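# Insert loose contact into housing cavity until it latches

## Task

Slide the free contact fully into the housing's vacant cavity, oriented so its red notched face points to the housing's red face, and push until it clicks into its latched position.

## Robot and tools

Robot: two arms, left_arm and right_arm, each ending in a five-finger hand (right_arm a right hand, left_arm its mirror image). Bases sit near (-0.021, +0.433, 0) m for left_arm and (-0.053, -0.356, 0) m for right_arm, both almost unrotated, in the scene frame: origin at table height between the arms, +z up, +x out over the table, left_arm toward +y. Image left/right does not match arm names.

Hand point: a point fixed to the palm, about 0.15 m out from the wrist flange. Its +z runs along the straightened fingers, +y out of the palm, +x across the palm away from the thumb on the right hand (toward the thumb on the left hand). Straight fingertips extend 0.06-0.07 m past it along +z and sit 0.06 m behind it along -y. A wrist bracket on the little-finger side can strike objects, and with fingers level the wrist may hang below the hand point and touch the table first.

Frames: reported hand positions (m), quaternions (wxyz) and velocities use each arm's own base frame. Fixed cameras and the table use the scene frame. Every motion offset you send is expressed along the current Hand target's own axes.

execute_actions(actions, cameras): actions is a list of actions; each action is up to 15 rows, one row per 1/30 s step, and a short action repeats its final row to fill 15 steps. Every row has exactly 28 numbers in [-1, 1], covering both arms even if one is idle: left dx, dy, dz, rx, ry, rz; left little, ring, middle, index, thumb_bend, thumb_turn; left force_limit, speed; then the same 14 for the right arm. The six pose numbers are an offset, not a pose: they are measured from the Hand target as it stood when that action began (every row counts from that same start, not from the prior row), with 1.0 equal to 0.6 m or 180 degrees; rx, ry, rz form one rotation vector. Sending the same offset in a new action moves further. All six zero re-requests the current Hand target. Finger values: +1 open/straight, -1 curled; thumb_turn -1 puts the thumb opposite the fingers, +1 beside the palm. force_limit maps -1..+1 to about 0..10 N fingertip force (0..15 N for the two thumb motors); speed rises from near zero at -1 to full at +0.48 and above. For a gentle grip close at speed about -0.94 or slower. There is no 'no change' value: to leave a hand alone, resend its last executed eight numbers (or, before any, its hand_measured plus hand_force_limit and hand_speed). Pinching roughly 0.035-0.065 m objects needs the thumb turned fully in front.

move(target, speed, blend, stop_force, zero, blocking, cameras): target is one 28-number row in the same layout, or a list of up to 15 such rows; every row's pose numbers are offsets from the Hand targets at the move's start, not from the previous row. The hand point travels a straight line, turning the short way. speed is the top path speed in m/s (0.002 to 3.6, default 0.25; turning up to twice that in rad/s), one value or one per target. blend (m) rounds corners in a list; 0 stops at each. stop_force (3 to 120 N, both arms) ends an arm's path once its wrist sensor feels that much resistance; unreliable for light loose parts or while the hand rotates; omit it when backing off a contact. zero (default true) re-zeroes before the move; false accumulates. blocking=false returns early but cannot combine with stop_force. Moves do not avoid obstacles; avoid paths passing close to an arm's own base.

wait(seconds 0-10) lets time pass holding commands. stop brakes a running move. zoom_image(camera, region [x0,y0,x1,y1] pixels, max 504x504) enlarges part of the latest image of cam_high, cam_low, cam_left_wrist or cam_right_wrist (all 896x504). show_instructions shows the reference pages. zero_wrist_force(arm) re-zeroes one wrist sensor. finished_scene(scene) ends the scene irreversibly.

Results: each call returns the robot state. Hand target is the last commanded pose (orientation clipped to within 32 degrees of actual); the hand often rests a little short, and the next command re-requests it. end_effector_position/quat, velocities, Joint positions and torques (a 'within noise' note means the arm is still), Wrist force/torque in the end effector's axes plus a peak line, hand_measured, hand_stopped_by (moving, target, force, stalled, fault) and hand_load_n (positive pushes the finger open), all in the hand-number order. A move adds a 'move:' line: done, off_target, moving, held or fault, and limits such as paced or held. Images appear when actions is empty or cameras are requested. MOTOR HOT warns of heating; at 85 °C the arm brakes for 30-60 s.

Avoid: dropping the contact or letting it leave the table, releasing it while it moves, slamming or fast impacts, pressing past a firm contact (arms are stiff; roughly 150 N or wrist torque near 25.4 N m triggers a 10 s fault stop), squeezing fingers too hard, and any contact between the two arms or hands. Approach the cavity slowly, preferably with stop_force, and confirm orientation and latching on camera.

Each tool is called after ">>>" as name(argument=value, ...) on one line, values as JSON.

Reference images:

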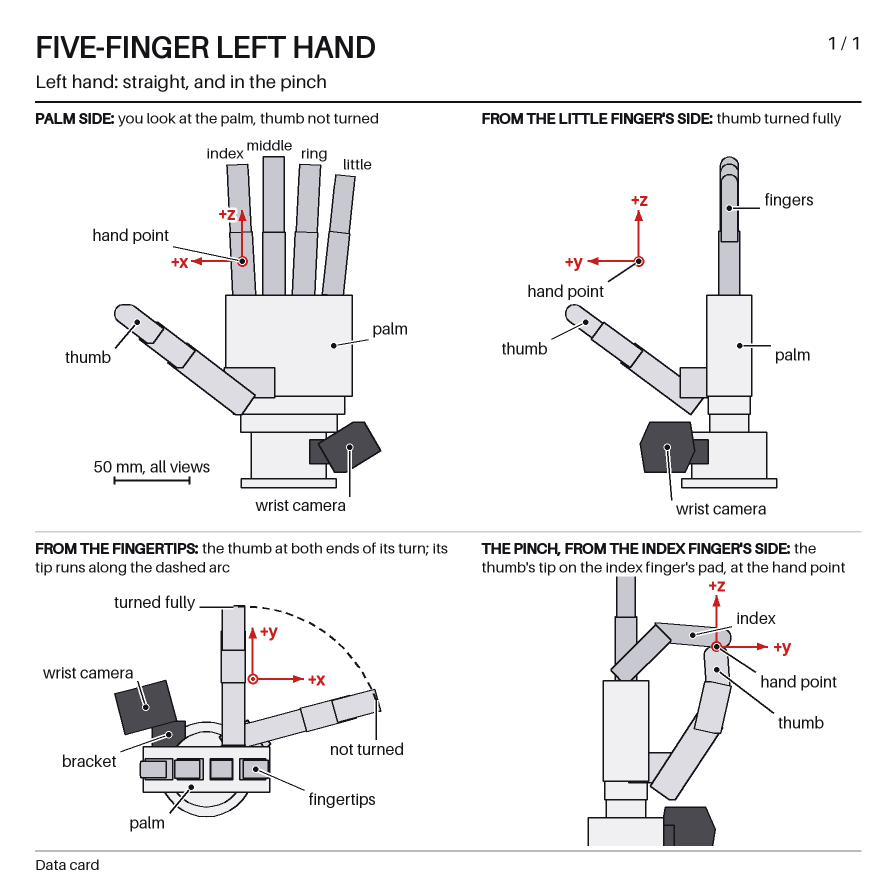

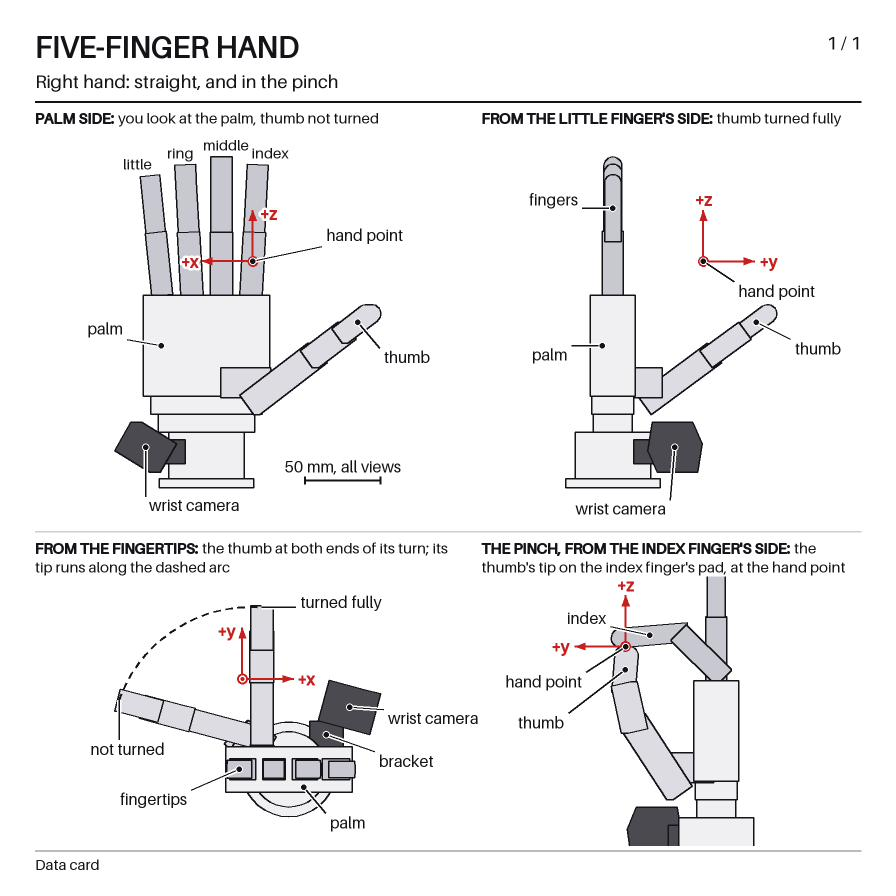

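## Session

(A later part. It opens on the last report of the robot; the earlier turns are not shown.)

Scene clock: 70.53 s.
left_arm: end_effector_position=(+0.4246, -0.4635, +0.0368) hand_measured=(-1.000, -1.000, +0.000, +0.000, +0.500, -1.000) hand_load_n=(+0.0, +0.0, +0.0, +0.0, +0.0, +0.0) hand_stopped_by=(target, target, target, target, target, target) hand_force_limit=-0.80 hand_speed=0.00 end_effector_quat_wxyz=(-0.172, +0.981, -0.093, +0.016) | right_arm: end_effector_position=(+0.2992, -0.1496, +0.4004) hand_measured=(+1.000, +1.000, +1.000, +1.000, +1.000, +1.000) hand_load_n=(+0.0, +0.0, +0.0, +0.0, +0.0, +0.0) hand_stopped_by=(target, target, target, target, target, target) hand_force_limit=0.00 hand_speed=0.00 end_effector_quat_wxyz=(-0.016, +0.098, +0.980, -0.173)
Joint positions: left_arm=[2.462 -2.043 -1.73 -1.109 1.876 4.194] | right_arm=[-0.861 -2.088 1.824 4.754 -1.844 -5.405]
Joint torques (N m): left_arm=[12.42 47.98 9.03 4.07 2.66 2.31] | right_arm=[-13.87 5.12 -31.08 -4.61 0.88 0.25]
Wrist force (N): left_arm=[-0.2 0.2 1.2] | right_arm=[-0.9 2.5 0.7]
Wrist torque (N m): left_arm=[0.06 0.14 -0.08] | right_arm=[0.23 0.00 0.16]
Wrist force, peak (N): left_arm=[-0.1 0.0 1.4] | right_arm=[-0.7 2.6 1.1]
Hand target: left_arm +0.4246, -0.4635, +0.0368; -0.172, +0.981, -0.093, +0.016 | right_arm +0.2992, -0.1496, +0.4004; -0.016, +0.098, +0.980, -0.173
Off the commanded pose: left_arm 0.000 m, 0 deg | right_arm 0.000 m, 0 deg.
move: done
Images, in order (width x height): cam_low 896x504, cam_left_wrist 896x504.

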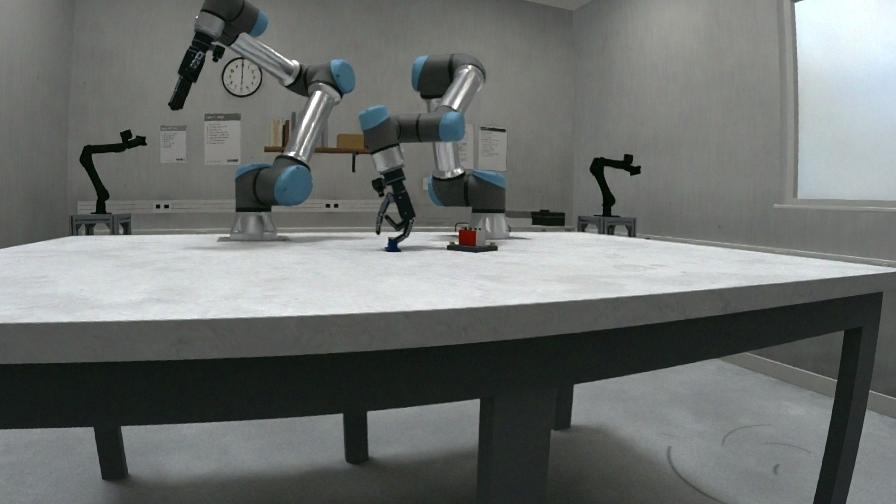

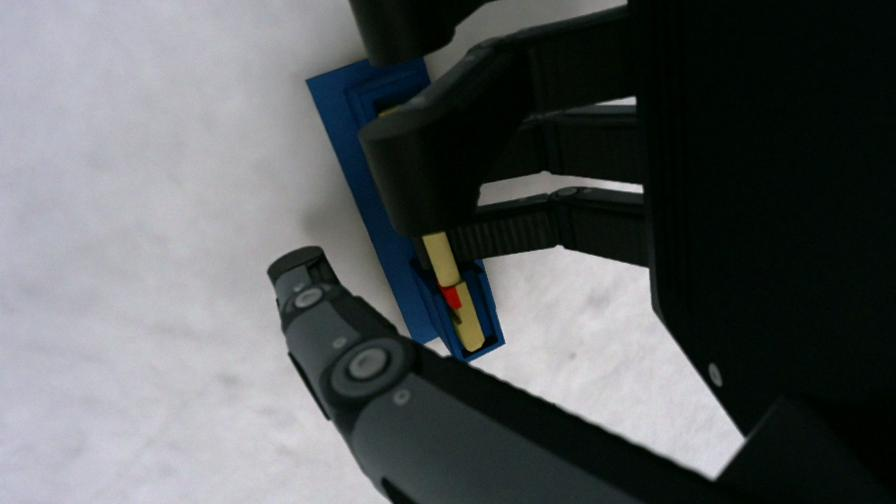

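>>> move(target=[[0,0,0.0025,0,0,0,-1,-1,-0.05,-0.05,0.2,-1,-0.8,-0.4,0,0,0,0,0,0,1,1,1,1,1,1,0,0],[0,0,0.0025,0,0,0,-1,-1,-0.05,-0.05,0.0,-1,-0.8,-0.93,0,0,0,0,0,0,1,1,1,1,1,1,0,0]], speed=0.03, cameras=["cam_left_wrist", "cam_low"])

>>> zoom_image(camera="cam_left_wrist", region=[300, 50, 550, 400])

Scene clock: 74.47 s.
left_arm: end_effector_position=(+0.4247, -0.4630, +0.0353) hand_measured=(-1.000, -1.000, -0.050, -0.050, +0.000, -1.000) hand_load_n=(+0.0, +0.0, +0.0, +0.0, +0.0, +0.0) hand_stopped_by=(target, target, target, target, target, target) hand_force_limit=-0.80 hand_speed=-0.93 end_effector_quat_wxyz=(-0.172, +0.981, -0.093, +0.016) | right_arm: end_effector_position=(+0.2992, -0.1496, +0.4004) hand_measured=(+1.000, +1.000, +1.000, +1.000, +1.000, +1.000) hand_load_n=(+0.0, +0.0, +0.0, +0.0, +0.0, +0.0) hand_stopped_by=(target, target, target, target, target, target) hand_force_limit=0.00 hand_speed=0.00 end_effector_quat_wxyz=(-0.016, +0.098, +0.980, -0.173)
Joint positions: left_arm=[2.462 -2.044 -1.732 -1.105 1.876 4.195] | right_arm=[-0.861 -2.088 1.824 4.754 -1.844 -5.405]
Joint torques (N m): left_arm=[1.46 41.41 24.76 0.91 2.59 -0.63] | right_arm=[-14.03 5.09 -30.48 -4.7 0.75 0.62]
Wrist force (N): left_arm=[-0.3 -0.2 1.0] | right_arm=[-0.6 2.7 1.0]
Wrist torque (N m): left_arm=[0.01 0.15 -0.11] | right_arm=[0.22 -0.05 0.18]
Wrist force, peak (N): left_arm=[-0.1 0.0 1.4] | right_arm=[-0.8 2.7 0.9]
Hand target: left_arm +0.4247, -0.4630, +0.0354; -0.172, +0.981, -0.093, +0.016 | right_arm +0.2992, -0.1496, +0.4004; -0.016, +0.098, +0.980, -0.173
Off the commanded pose: left_arm 0.000 m, 0 deg | right_arm 0.000 m, 0 deg.
move: done
Images, in order (width x height): cam_low 896x504, cam_left_wrist 896x504.

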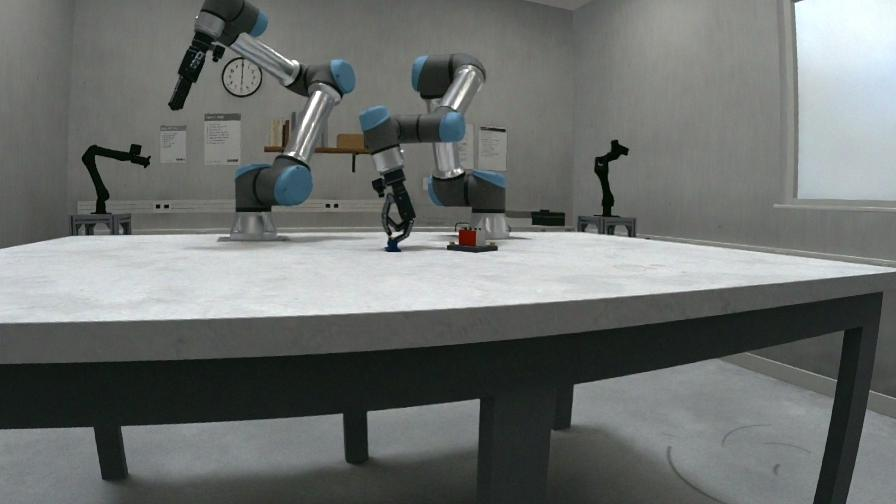

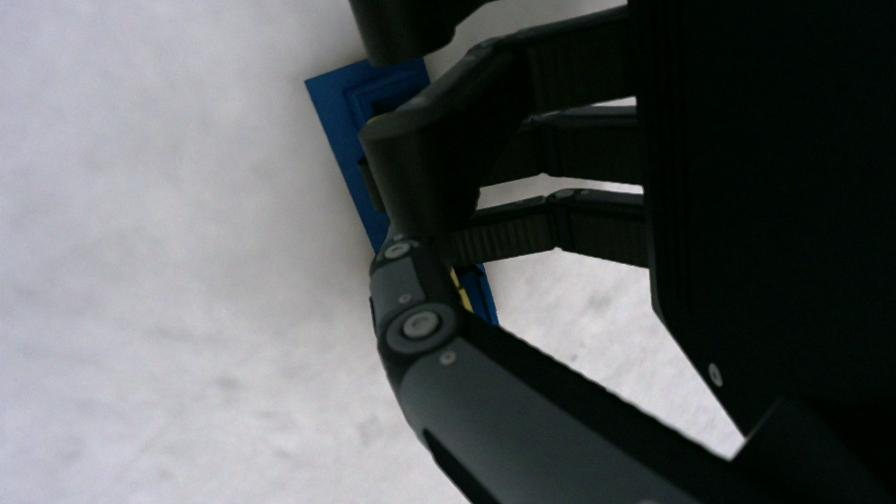

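Scaled by 1.440.

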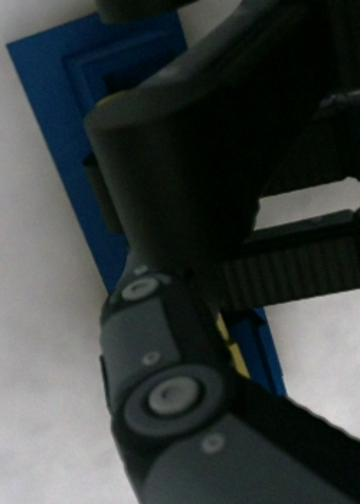

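>>> zoom_image(camera="cam_left_wrist", region=[340, 60, 500, 200])

>>> zoom_image(camera="cam_left_wrist", region=[380, 220, 520, 340])

Scaled by 3.150.

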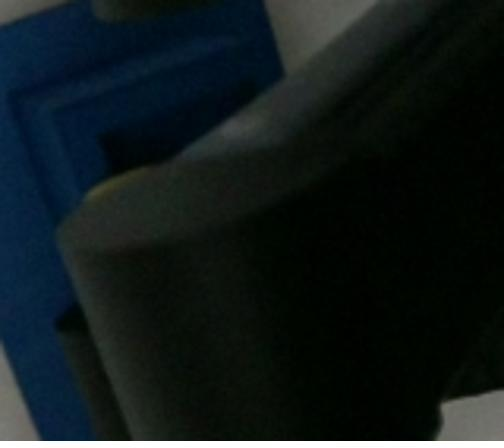

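Scaled by 3.600.

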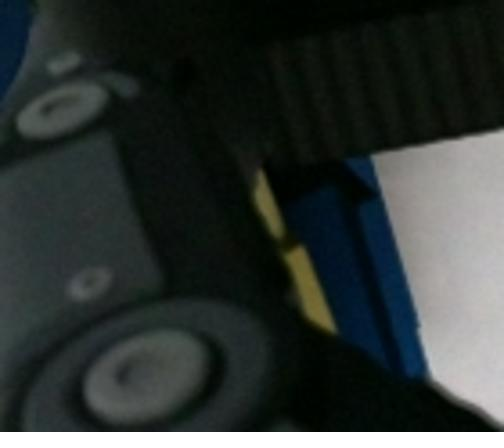

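>>> zoom_image(camera="cam_low", region=[370, 210, 430, 260])

Scaled by 8.400.

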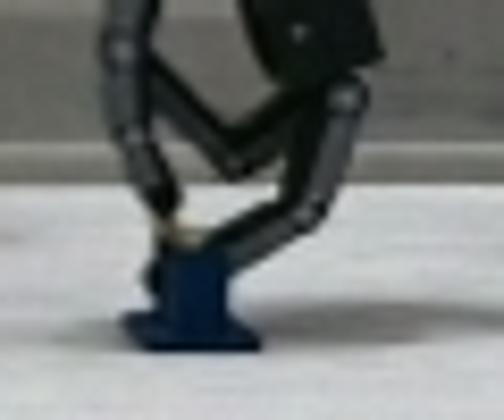

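>>> move(target=[[0,0,0.001,0,0,0,-1,-1,-0.05,-0.05,0.07,-1,-0.6,-0.5,0,0,0,0,0,0,1,1,1,1,1,1,0,0],[0,0,0.001,0,0,0,-1,-1,-0.4,-0.4,0.07,-1,-0.6,-0.92,0,0,0,0,0,0,1,1,1,1,1,1,0,0]], speed=0.03, cameras=["cam_left_wrist", "cam_low"])

>>> zoom_image(camera="cam_left_wrist", region=[300, 80, 530, 350])

>>> zoom_image(camera="cam_low", region=[370, 210, 430, 260])

Scene clock: 80.17 s.
left_arm: end_effector_position=(+0.4248, -0.4628, +0.0348) hand_measured=(-1.000, -1.000, -0.152, -0.154, +0.070, -1.000) hand_load_n=(+0.0, +0.0, +3.0, +3.5, +3.5, +0.0) hand_stopped_by=(target, target, force, force, target, target) hand_force_limit=-0.60 hand_speed=-0.92 end_effector_quat_wxyz=(-0.172, +0.981, -0.093, +0.016) | right_arm: end_effector_position=(+0.2992, -0.1496, +0.4004) hand_measured=(+1.000, +1.000, +1.000, +1.000, +1.000, +1.000) hand_load_n=(+0.0, +0.0, +0.0, +0.0, +0.0, +0.0) hand_stopped_by=(target, target, target, target, target, target) hand_force_limit=0.00 hand_speed=0.00 end_effector_quat_wxyz=(-0.016, +0.098, +0.980, -0.173)
Joint positions: left_arm=[2.463 -2.045 -1.733 -1.104 1.876 4.196] | right_arm=[-0.861 -2.088 1.824 4.754 -1.844 -5.405]
Joint torques (N m): left_arm=[12.02 32.82 9.23 2.98 2.49 2.38] | right_arm=[-14.56 5.73 -30.48 -4.73 0.63 0.95]
Wrist force (N): left_arm=[-0.1 0.1 1.2] | right_arm=[-0.7 2.4 0.5]
Wrist torque (N m): left_arm=[0.05 0.13 -0.11] | right_arm=[0.20 -0.02 0.17]
Wrist force, peak (N): left_arm=[-0.3 0.0 1.5] | right_arm=[-0.8 2.6 1.0]
Hand target: left_arm +0.4248, -0.4628, +0.0348; -0.172, +0.981, -0.093, +0.016 | right_arm +0.2992, -0.1496, +0.4004; -0.016, +0.098, +0.980, -0.173
Off the commanded pose: left_arm 0.000 m, 0 deg | right_arm 0.000 m, 0 deg.
move: done
Images, in order (width x height): cam_low 896x504, cam_left_wrist 896x504.

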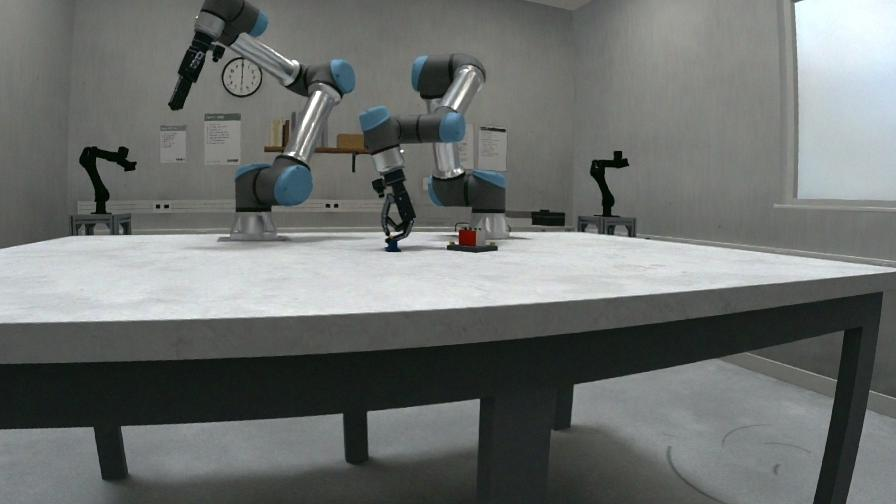

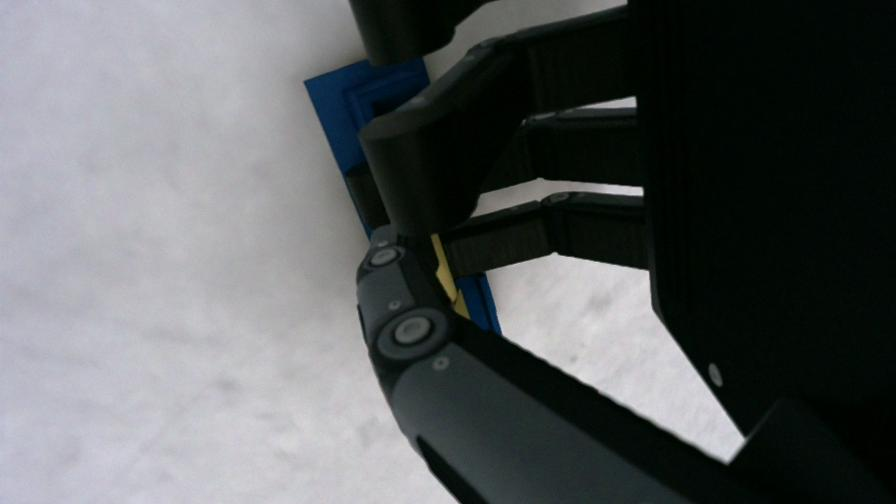

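Scaled by 1.867.

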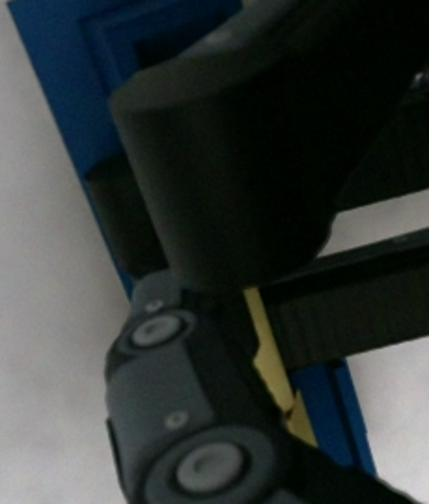

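Scaled by 8.400.

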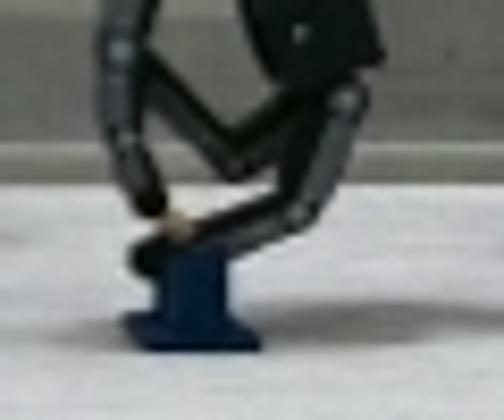

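>>> move(target=[[0,0,0,0,0,0,-1,-1,-0.45,-0.45,0.07,-1,0.2,-0.9,0,0,0,0,0,0,1,1,1,1,1,1,0,0],[0,-0.057,-0.1567,0,0,0,-1,-1,-0.45,-0.45,0.07,-1,0.2,-0.9,0,0,0,0,0,0,1,1,1,1,1,1,0,0]], speed=0.08, cameras=["cam_left_wrist", "cam_low", "cam_high"])

>>> zoom_image(camera="cam_left_wrist", region=[300, 80, 530, 350])

>>> zoom_image(camera="cam_low", region=[360, 180, 430, 260])

>>> zoom_image(camera="cam_high", region=[400, 190, 470, 260])

Scene clock: 83.30 s.
left_arm: end_effector_position=(+0.4249, -0.4628, +0.1349) hand_measured=(-1.000, -1.000, -0.160, -0.170, +0.072, -1.000) hand_load_n=(+0.0, -0.5, +6.0, +7.5, +7.0, -0.5) hand_stopped_by=(target, target, force, force, target, target) hand_force_limit=0.20 hand_speed=-0.90 end_effector_quat_wxyz=(-0.172, +0.981, -0.093, +0.016) | right_arm: end_effector_position=(+0.2992, -0.1496, +0.4004) hand_measured=(+1.000, +1.000, +1.000, +1.000, +1.000, +1.000) hand_load_n=(+0.0, +0.0, +0.0, +0.0, +0.0, +0.0) hand_stopped_by=(target, target, target, target, target, target) hand_force_limit=0.00 hand_speed=0.00 end_effector_quat_wxyz=(-0.016, +0.098, +0.980, -0.173)
Joint positions: left_arm=[2.463 -1.927 -1.616 -1.339 1.876 4.196] | right_arm=[-0.861 -2.088 1.824 4.754 -1.844 -5.405]
Joint torques (N m): left_arm=[11.58 32.66 12.4 3.9 2.67 0.52] | right_arm=[-13.77 4.55 -30.88 -4.7 0.75 1.53]
Wrist force (N): left_arm=[-0.2 0.0 1.4] | right_arm=[-0.9 2.3 0.9]
Wrist torque (N m): left_arm=[0.02 0.16 -0.13] | right_arm=[0.18 0.00 0.16]
Wrist force, peak (N): left_arm=[-0.2 0.2 2.0] | right_arm=[-0.7 2.8 1.0]
Hand target: left_arm +0.4248, -0.4628, +0.1348; -0.172, +0.981, -0.093, +0.016 | right_arm +0.2992, -0.1496, +0.4004; -0.016, +0.098, +0.980, -0.173
Off the commanded pose: left_arm 0.000 m, 0 deg | right_arm 0.000 m, 0 deg.
move: done
Images, in order (width x height): cam_high 896x504, cam_low 896x504, cam_left_wrist 896x504.

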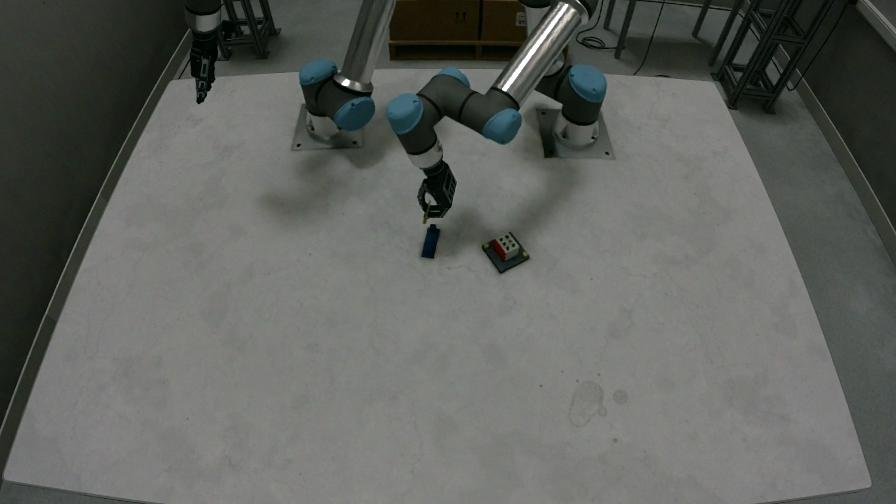

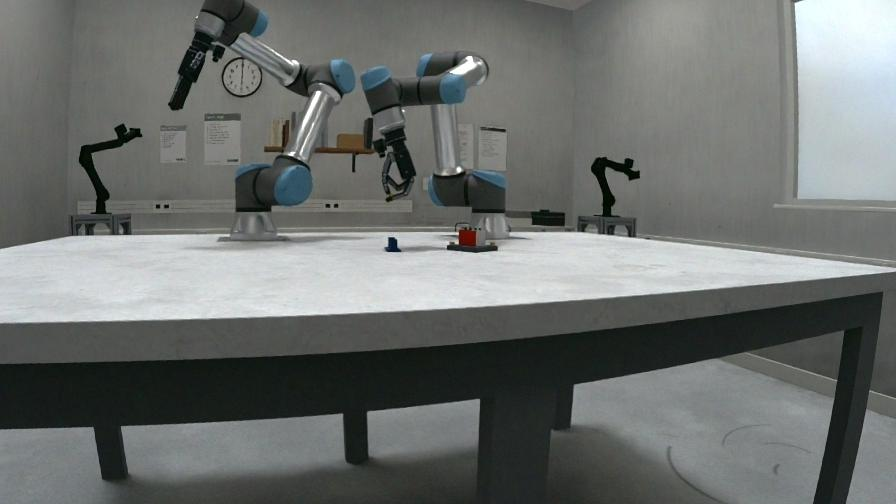

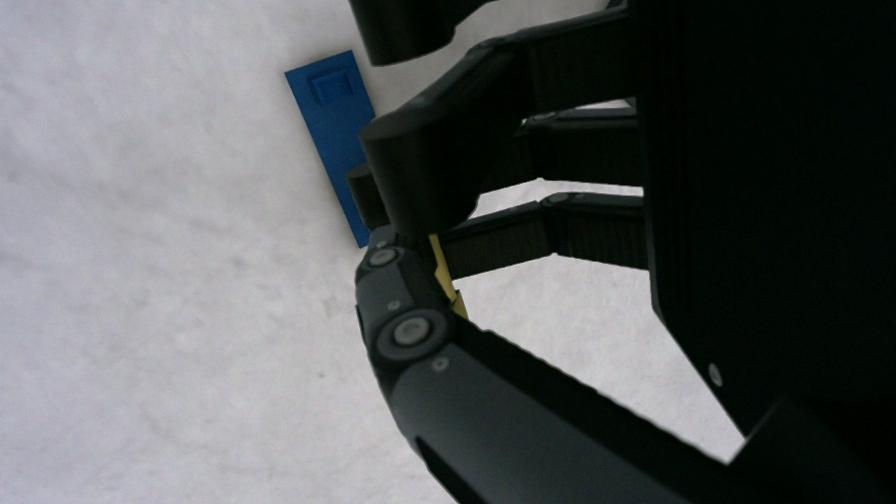

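Scaled by 1.867.

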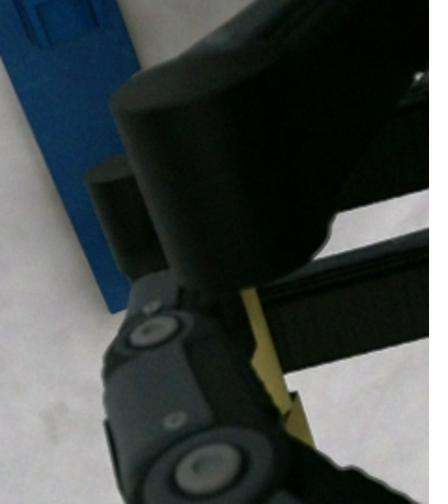

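Scaled by 6.300.

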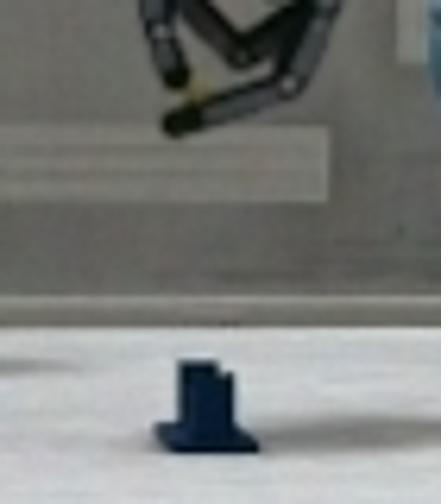

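Scaled by 7.200.

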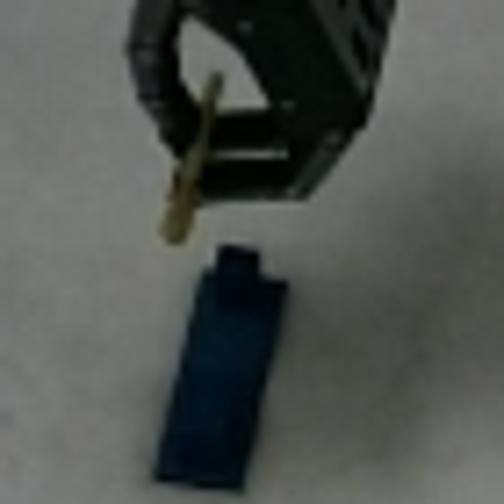

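>>> move(target=[-0.0152,-0.3745,0.021,-0.1713,-0.5081,0.0026,-1,-1,-0.45,-0.45,0.07,-1,0.2,-0.9,0,0,0,0,0,0,1,1,1,1,1,1,0,0], speed=0.3, cameras=["cam_left_wrist", "cam_low", "cam_high"])

>>> zoom_image(camera="cam_high", region=[480, 180, 550, 270])

>>> zoom_image(camera="cam_low", region=[430, 120, 530, 260])

Scene clock: 91.27 s.
left_arm: end_effector_position=(+0.4563, -0.2493, +0.1996) hand_measured=(-1.000, -1.000, -0.160, -0.170, +0.072, -1.000) hand_load_n=(+0.0, +0.0, +6.0, +8.0, +6.5, -0.5) hand_stopped_by=(target, target, force, force, target, target) hand_force_limit=0.20 hand_speed=-0.90 end_effector_quat_wxyz=(+0.054, +0.705, +0.053, -0.705) | right_arm: end_effector_position=(+0.2992, -0.1496, +0.4004) hand_measured=(+1.000, +1.000, +1.000, +1.000, +1.000, +1.000) hand_load_n=(+0.0, +0.0, +0.0, +0.0, +0.0, +0.0) hand_stopped_by=(target, target, target, target, target, target) hand_force_limit=0.00 hand_speed=0.00 end_effector_quat_wxyz=(-0.016, +0.098, +0.980, -0.173)
Joint positions: left_arm=[3.114 -2.431 -0.995 -2.858 1.393 4.713] | right_arm=[-0.861 -2.088 1.824 4.754 -1.844 -5.405]
Joint torques (N m): left_arm=[-7.16 52.78 9.04 -2.43 2.07 -2.04] | right_arm=[-13.48 4.35 -31.43 -4.6 0.52 1.3]
Wrist force (N): left_arm=[-0.1 0.0 -0.5] | right_arm=[-0.6 2.6 0.8]
Wrist torque (N m): left_arm=[0.12 0.04 0.11] | right_arm=[0.22 -0.05 0.18]
Wrist force, peak (N): left_arm=[-0.8 0.6 1.4] | right_arm=[-0.8 2.7 0.9]
Hand target: left_arm +0.4562, -0.2493, +0.1996; +0.053, +0.705, +0.053, -0.705 | right_arm +0.2992, -0.1496, +0.4004; -0.016, +0.098, +0.980, -0.173
Off the commanded pose: left_arm 0.000 m, 0 deg | right_arm 0.000 m, 0 deg.
move: done
Images, in order (width x height): cam_high 896x504, cam_low 896x504, cam_left_wrist 896x504.

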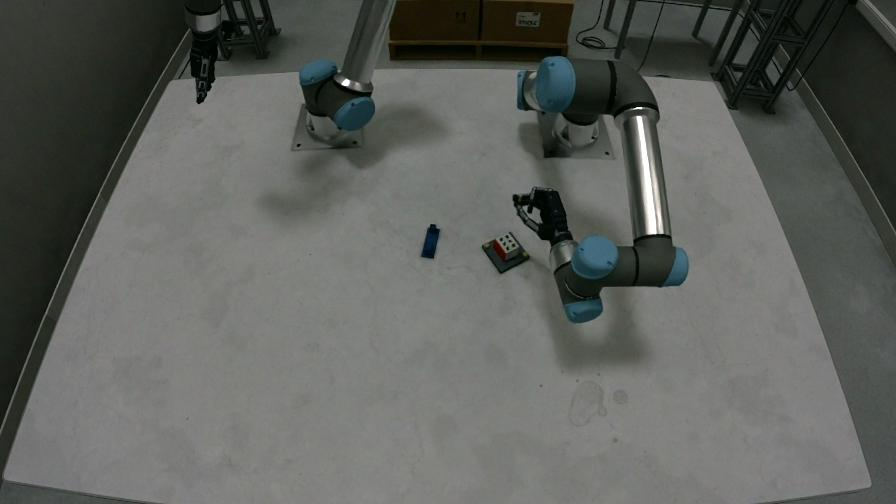

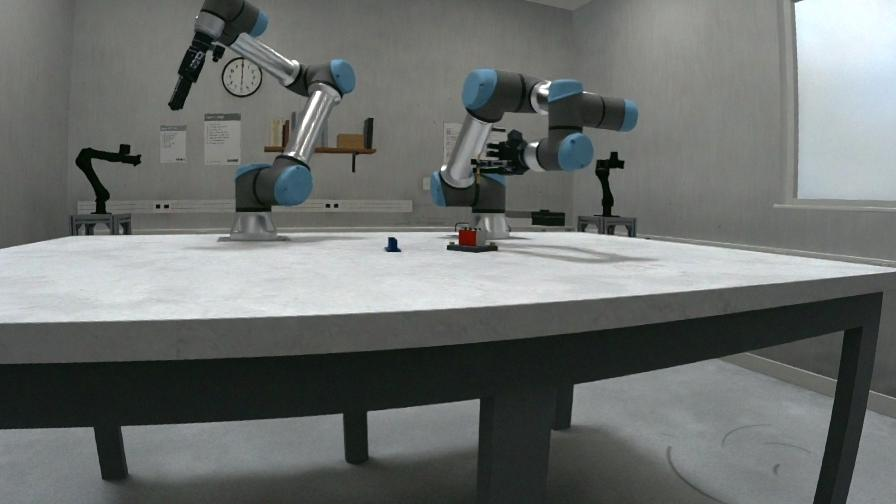

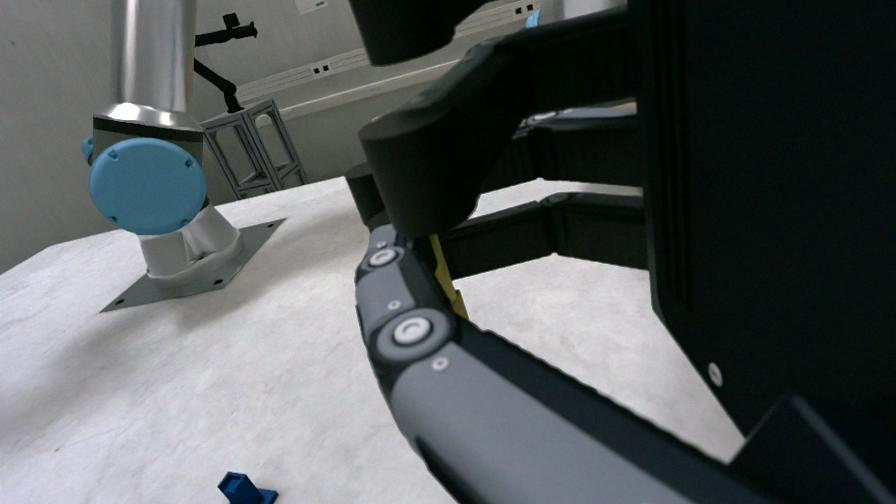

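Scaled by 5.600.

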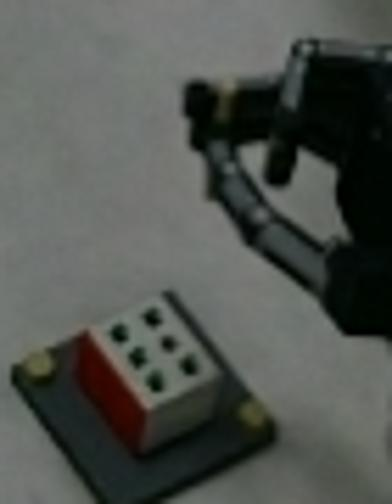

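Scaled by 3.600.

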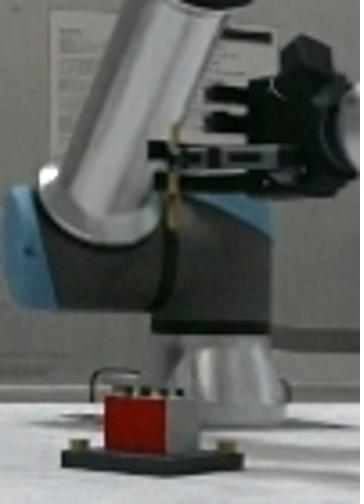

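>>> move(target=[0,0,0,0,0,0,-1,-1,-0.45,-0.45,0.07,-1,0.2,-0.9,-0.2765,0.6008,-0.0314,-0.3485,-0.1183,0.2997,1,1,1,1,1,1,0,0], speed=0.6)

>>> move(target=[0,0,0,0,0,0,-1,-1,-0.45,-0.45,0.07,-1,0.2,-0.9,0.4277,-0.1118,0.0743,0.0329,0.2987,0.4963,1,1,1,1,1,1,0,0], speed=0.4, cameras=["cam_right_wrist", "cam_high"])

>>> zoom_image(camera="cam_right_wrist", region=[360, 50, 560, 400])

Scene clock: 94.70 s.
left_arm: end_effector_position=(+0.4562, -0.2493, +0.1996) hand_measured=(-1.000, -1.000, -0.160, -0.170, +0.072, -1.000) hand_load_n=(+0.0, +0.0, +6.0, +7.5, +7.0, -0.5) hand_stopped_by=(target, target, force, force, target, target) hand_force_limit=0.20 hand_speed=-0.90 end_effector_quat_wxyz=(+0.053, +0.705, +0.053, -0.705) | right_arm: end_effector_position=(+0.5300, +0.1560, +0.2948) hand_measured=(+1.000, +1.000, +1.000, +1.000, +1.000, +1.000) hand_load_n=(+0.0, +0.0, +0.0, +0.0, -0.5, -0.5) hand_stopped_by=(target, target, target, target, target, target) hand_force_limit=0.00 hand_speed=0.00 end_effector_quat_wxyz=(+0.277, +0.470, +0.767, +0.337)
Joint positions: left_arm=[3.114 -2.431 -0.995 -2.858 1.393 4.713] | right_arm=[-0.115 -1.752 2.462 3.151 -1.223 -3.568]
Joint torques (N m): left_arm=[-10.79 49.16 9.04 -3.65 2.07 -2.1] | right_arm=[4.67 -3.33 -26.89 -4.91 -1.25 1.77]
Wrist force (N): left_arm=[-0.2 0.1 -0.6] | right_arm=[-0.8 -0.2 0.1]
Wrist torque (N m): left_arm=[0.13 0.03 0.11] | right_arm=[-0.02 0.08 -0.02]
Wrist force, peak (N): left_arm=[-0.5 -0.1 -0.7] | right_arm=[-1.0 2.6 0.9]
Hand target: left_arm +0.4562, -0.2493, +0.1996; +0.053, +0.705, +0.053, -0.705 | right_arm +0.5300, +0.1560, +0.2948; +0.277, +0.470, +0.767, +0.337
Off the commanded pose: left_arm 0.000 m, 0 deg | right_arm 0.000 m, 0 deg.
move: done

Scene clock: 97.57 s.
left_arm: end_effector_position=(+0.4562, -0.2493, +0.1996) hand_measured=(-1.000, -1.000, -0.160, -0.170, +0.072, -1.000) hand_load_n=(+0.0, +0.0, +6.0, +8.0, +7.0, -0.5) hand_stopped_by=(target, target, force, force, target, target) hand_force_limit=0.20 hand_speed=-0.90 end_effector_quat_wxyz=(+0.053, +0.705, +0.053, -0.705) | right_arm: end_effector_position=(+0.4233, +0.3784, +0.1875) hand_measured=(+1.000, +1.000, +1.000, +1.000, +1.000, +1.000) hand_load_n=(+0.0, +0.0, +0.0, +0.0, +0.0, +0.0) hand_stopped_by=(target, target, target, target, target, target) hand_force_limit=0.00 hand_speed=0.00 end_effector_quat_wxyz=(-0.392, +0.682, +0.280, +0.550) end_effector_velocity=(+0.000, +0.000, +0.001) end_effector_angular_velocity=(+0.004, +0.000, -0.001)
Joint positions: left_arm=[3.114 -2.431 -0.995 -2.858 1.393 4.713] | right_arm=[0.241 -1.084 2.455 1.892 -0.807 -1.425]
Joint velocities: left_arm=[within noise] | right_arm=[0 0 -0.001 -0.004 0 0.005]
Joint torques (N m): left_arm=[-11.33 50.08 8.29 -3.15 2.14 -2.14] | right_arm=[-12.82 -19.31 -0.12 -3.31 0.28 1.58]
Wrist force (N): left_arm=[-0.3 0.1 -0.2] | right_arm=[-1.8 2.1 -1.5]
Wrist torque (N m): left_arm=[0.10 0.06 0.11] | right_arm=[0.35 0.18 0.00]
Wrist force, peak (N): left_arm=[-0.4 0.1 -0.7] | right_arm=[-2.0 2.2 -1.8]
Hand target: left_arm +0.4562, -0.2493, +0.1996; +0.053, +0.705, +0.053, -0.705 | right_arm +0.4233, +0.3784, +0.1875; -0.392, +0.682, +0.280, +0.551
Off the commanded pose: left_arm 0.000 m, 0 deg | right_arm 0.000 m, 0 deg.
move: done
Images, in order (width x height): cam_high 896x504, cam_right_wrist 896x504.

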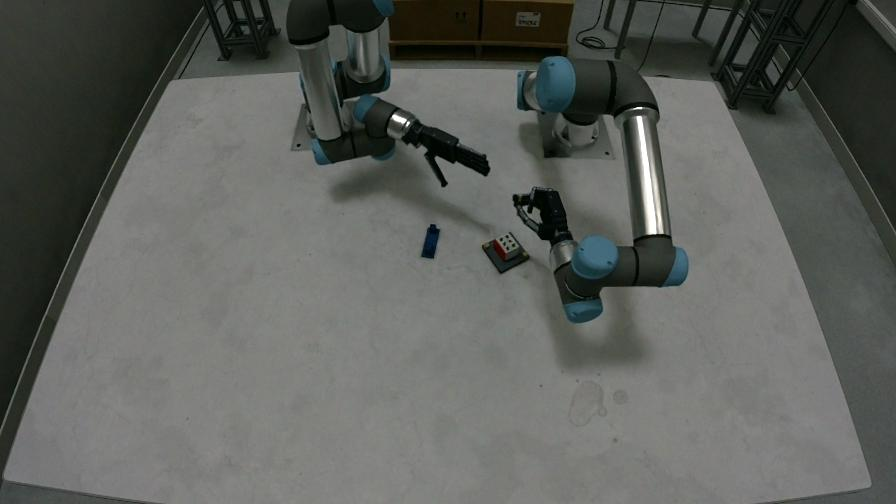

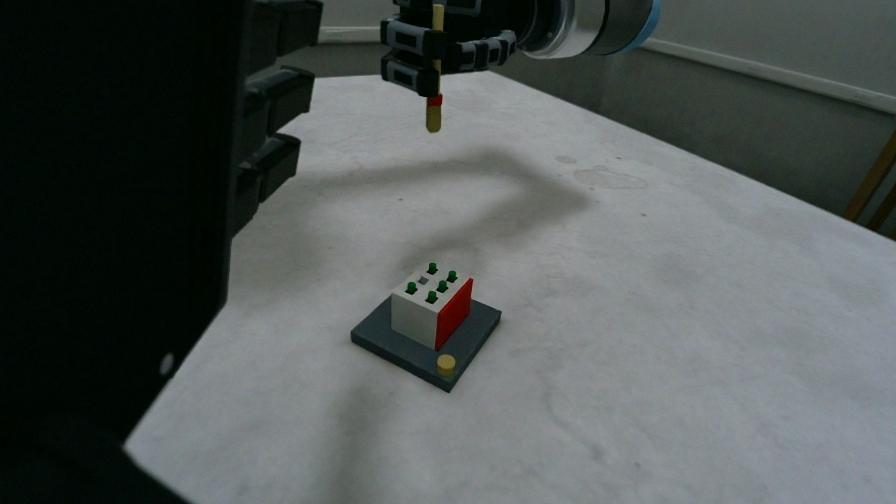

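Scaled by 1.440.

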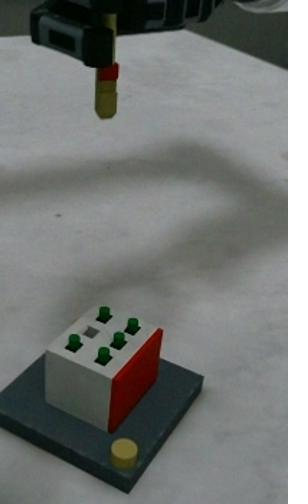

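>>> zoom_image(camera="cam_right_wrist", region=[415, 80, 455, 140])

>>> zoom_image(camera="cam_right_wrist", region=[340, 250, 510, 400])

>>> zoom_image(camera="cam_right_wrist", region=[370, 0, 500, 140])

Scaled by 8.400.

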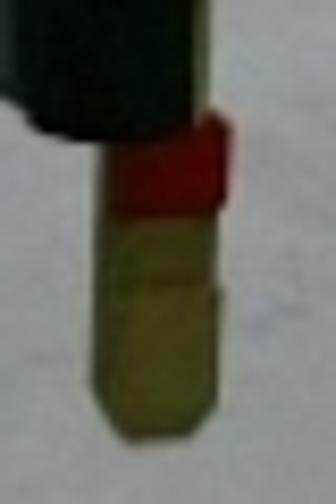

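Scaled by 2.965.

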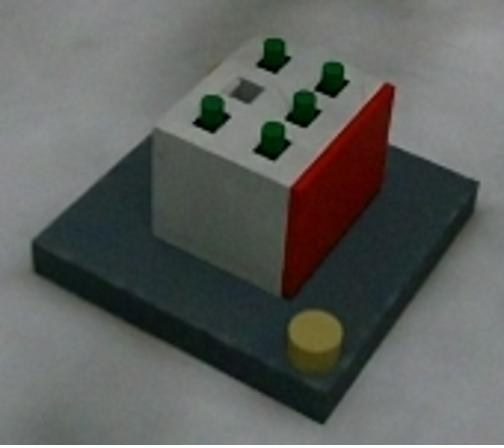

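Scaled by 3.600.

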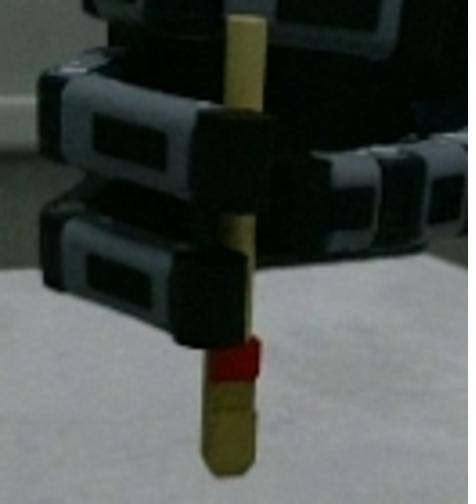

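>>> move(target=[0.1133,0.0108,0.0075,-0.2611,0,0,-1,-1,-0.45,-0.45,0.07,-1,0.2,-0.9,0,0,0,0,0,0,1,1,1,1,1,1,0,0], speed=0.2, cameras=["cam_right_wrist", "cam_high", "cam_low"])

>>> zoom_image(camera="cam_right_wrist", region=[360, 100, 510, 350])

>>> zoom_image(camera="cam_right_wrist", region=[405, 170, 455, 245])

>>> zoom_image(camera="cam_high", region=[485, 185, 545, 275])

>>> zoom_image(camera="cam_low", region=[430, 170, 520, 260])

Scene clock: 105.07 s.
left_arm: end_effector_position=(+0.4528, -0.2564, +0.1317) hand_measured=(-1.000, -1.000, -0.160, -0.170, +0.072, -1.000) hand_load_n=(+0.0, +0.5, +6.0, +7.5, +7.0, -0.5) hand_stopped_by=(target, target, force, force, target, target) hand_force_limit=0.20 hand_speed=-0.90 end_effector_quat_wxyz=(+0.330, +0.625, +0.330, -0.626) | right_arm: end_effector_position=(+0.4233, +0.3784, +0.1875) hand_measured=(+1.000, +1.000, +1.000, +1.000, +1.000, +1.000) hand_load_n=(+0.0, +0.0, +0.0, +0.0, +0.0, +0.0) hand_stopped_by=(target, target, target, target, target, target) hand_force_limit=0.00 hand_speed=0.00 end_effector_quat_wxyz=(-0.392, +0.682, +0.280, +0.550)
Joint positions: left_arm=[3.36 -2.147 -1.708 -2.429 0.818 4.713] | right_arm=[0.241 -1.084 2.455 1.892 -0.807 -1.425]
Joint torques (N m): left_arm=[-11.63 34.87 9.51 -2.81 0.22 -2.05] | right_arm=[-12.69 -28.03 1.32 0.21 0.14 0.14]
Wrist force (N): left_arm=[0.2 0.1 0.0] | right_arm=[-1.9 2.0 -1.2]
Wrist torque (N m): left_arm=[0.09 -0.01 0.07] | right_arm=[0.32 0.18 -0.03]
Wrist force, peak (N): left_arm=[-0.6 0.7 -0.5] | right_arm=[-1.8 2.3 -1.8]
Hand target: left_arm +0.4527, -0.2565, +0.1316; +0.330, +0.625, +0.330, -0.626 | right_arm +0.4233, +0.3784, +0.1875; -0.392, +0.682, +0.280, +0.551
Off the commanded pose: left_arm 0.000 m, 0 deg | right_arm 0.000 m, 0 deg.
move: done
Images, in order (width x height): cam_high 896x504, cam_low 896x504, cam_right_wrist 896x504.

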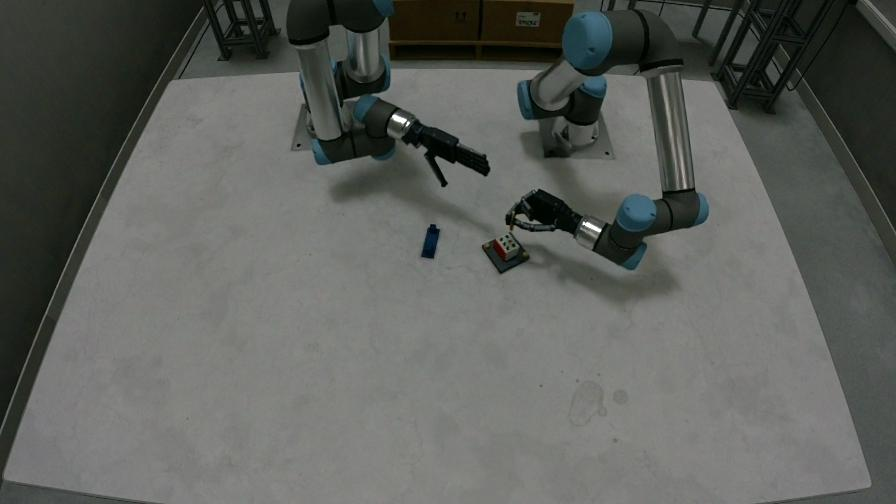

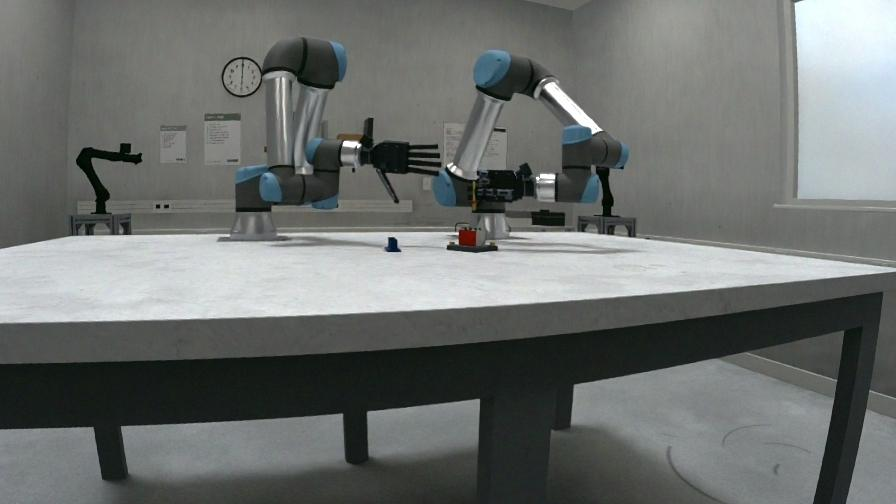

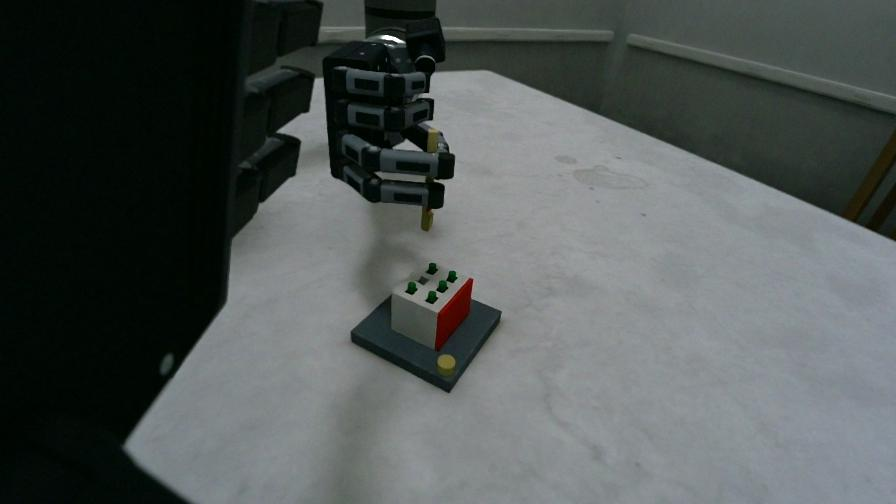

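Scaled by 2.016.

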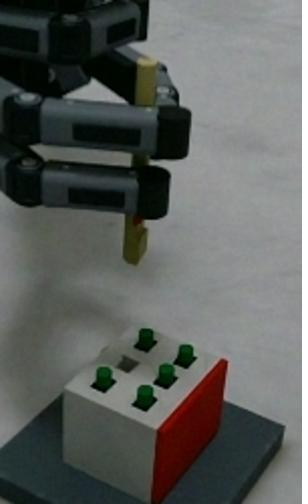

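Scaled by 6.720.

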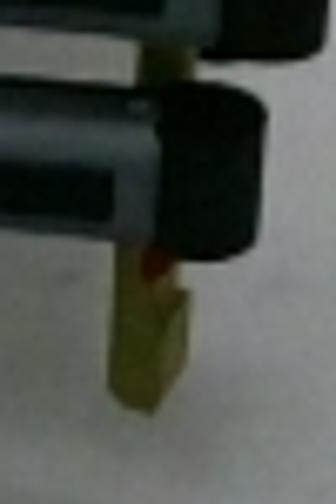

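Scaled by 5.600.

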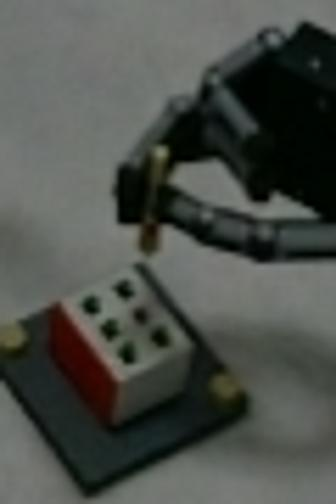

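Scaled by 5.600.

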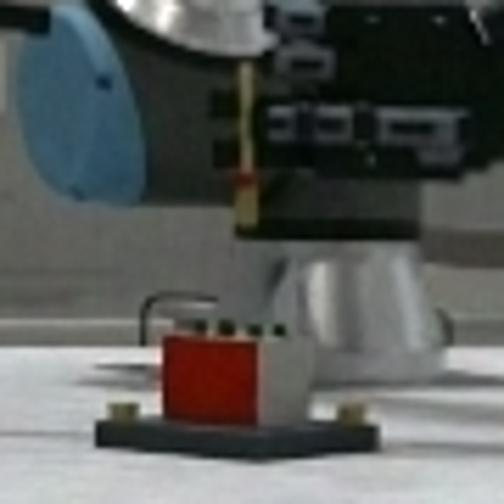

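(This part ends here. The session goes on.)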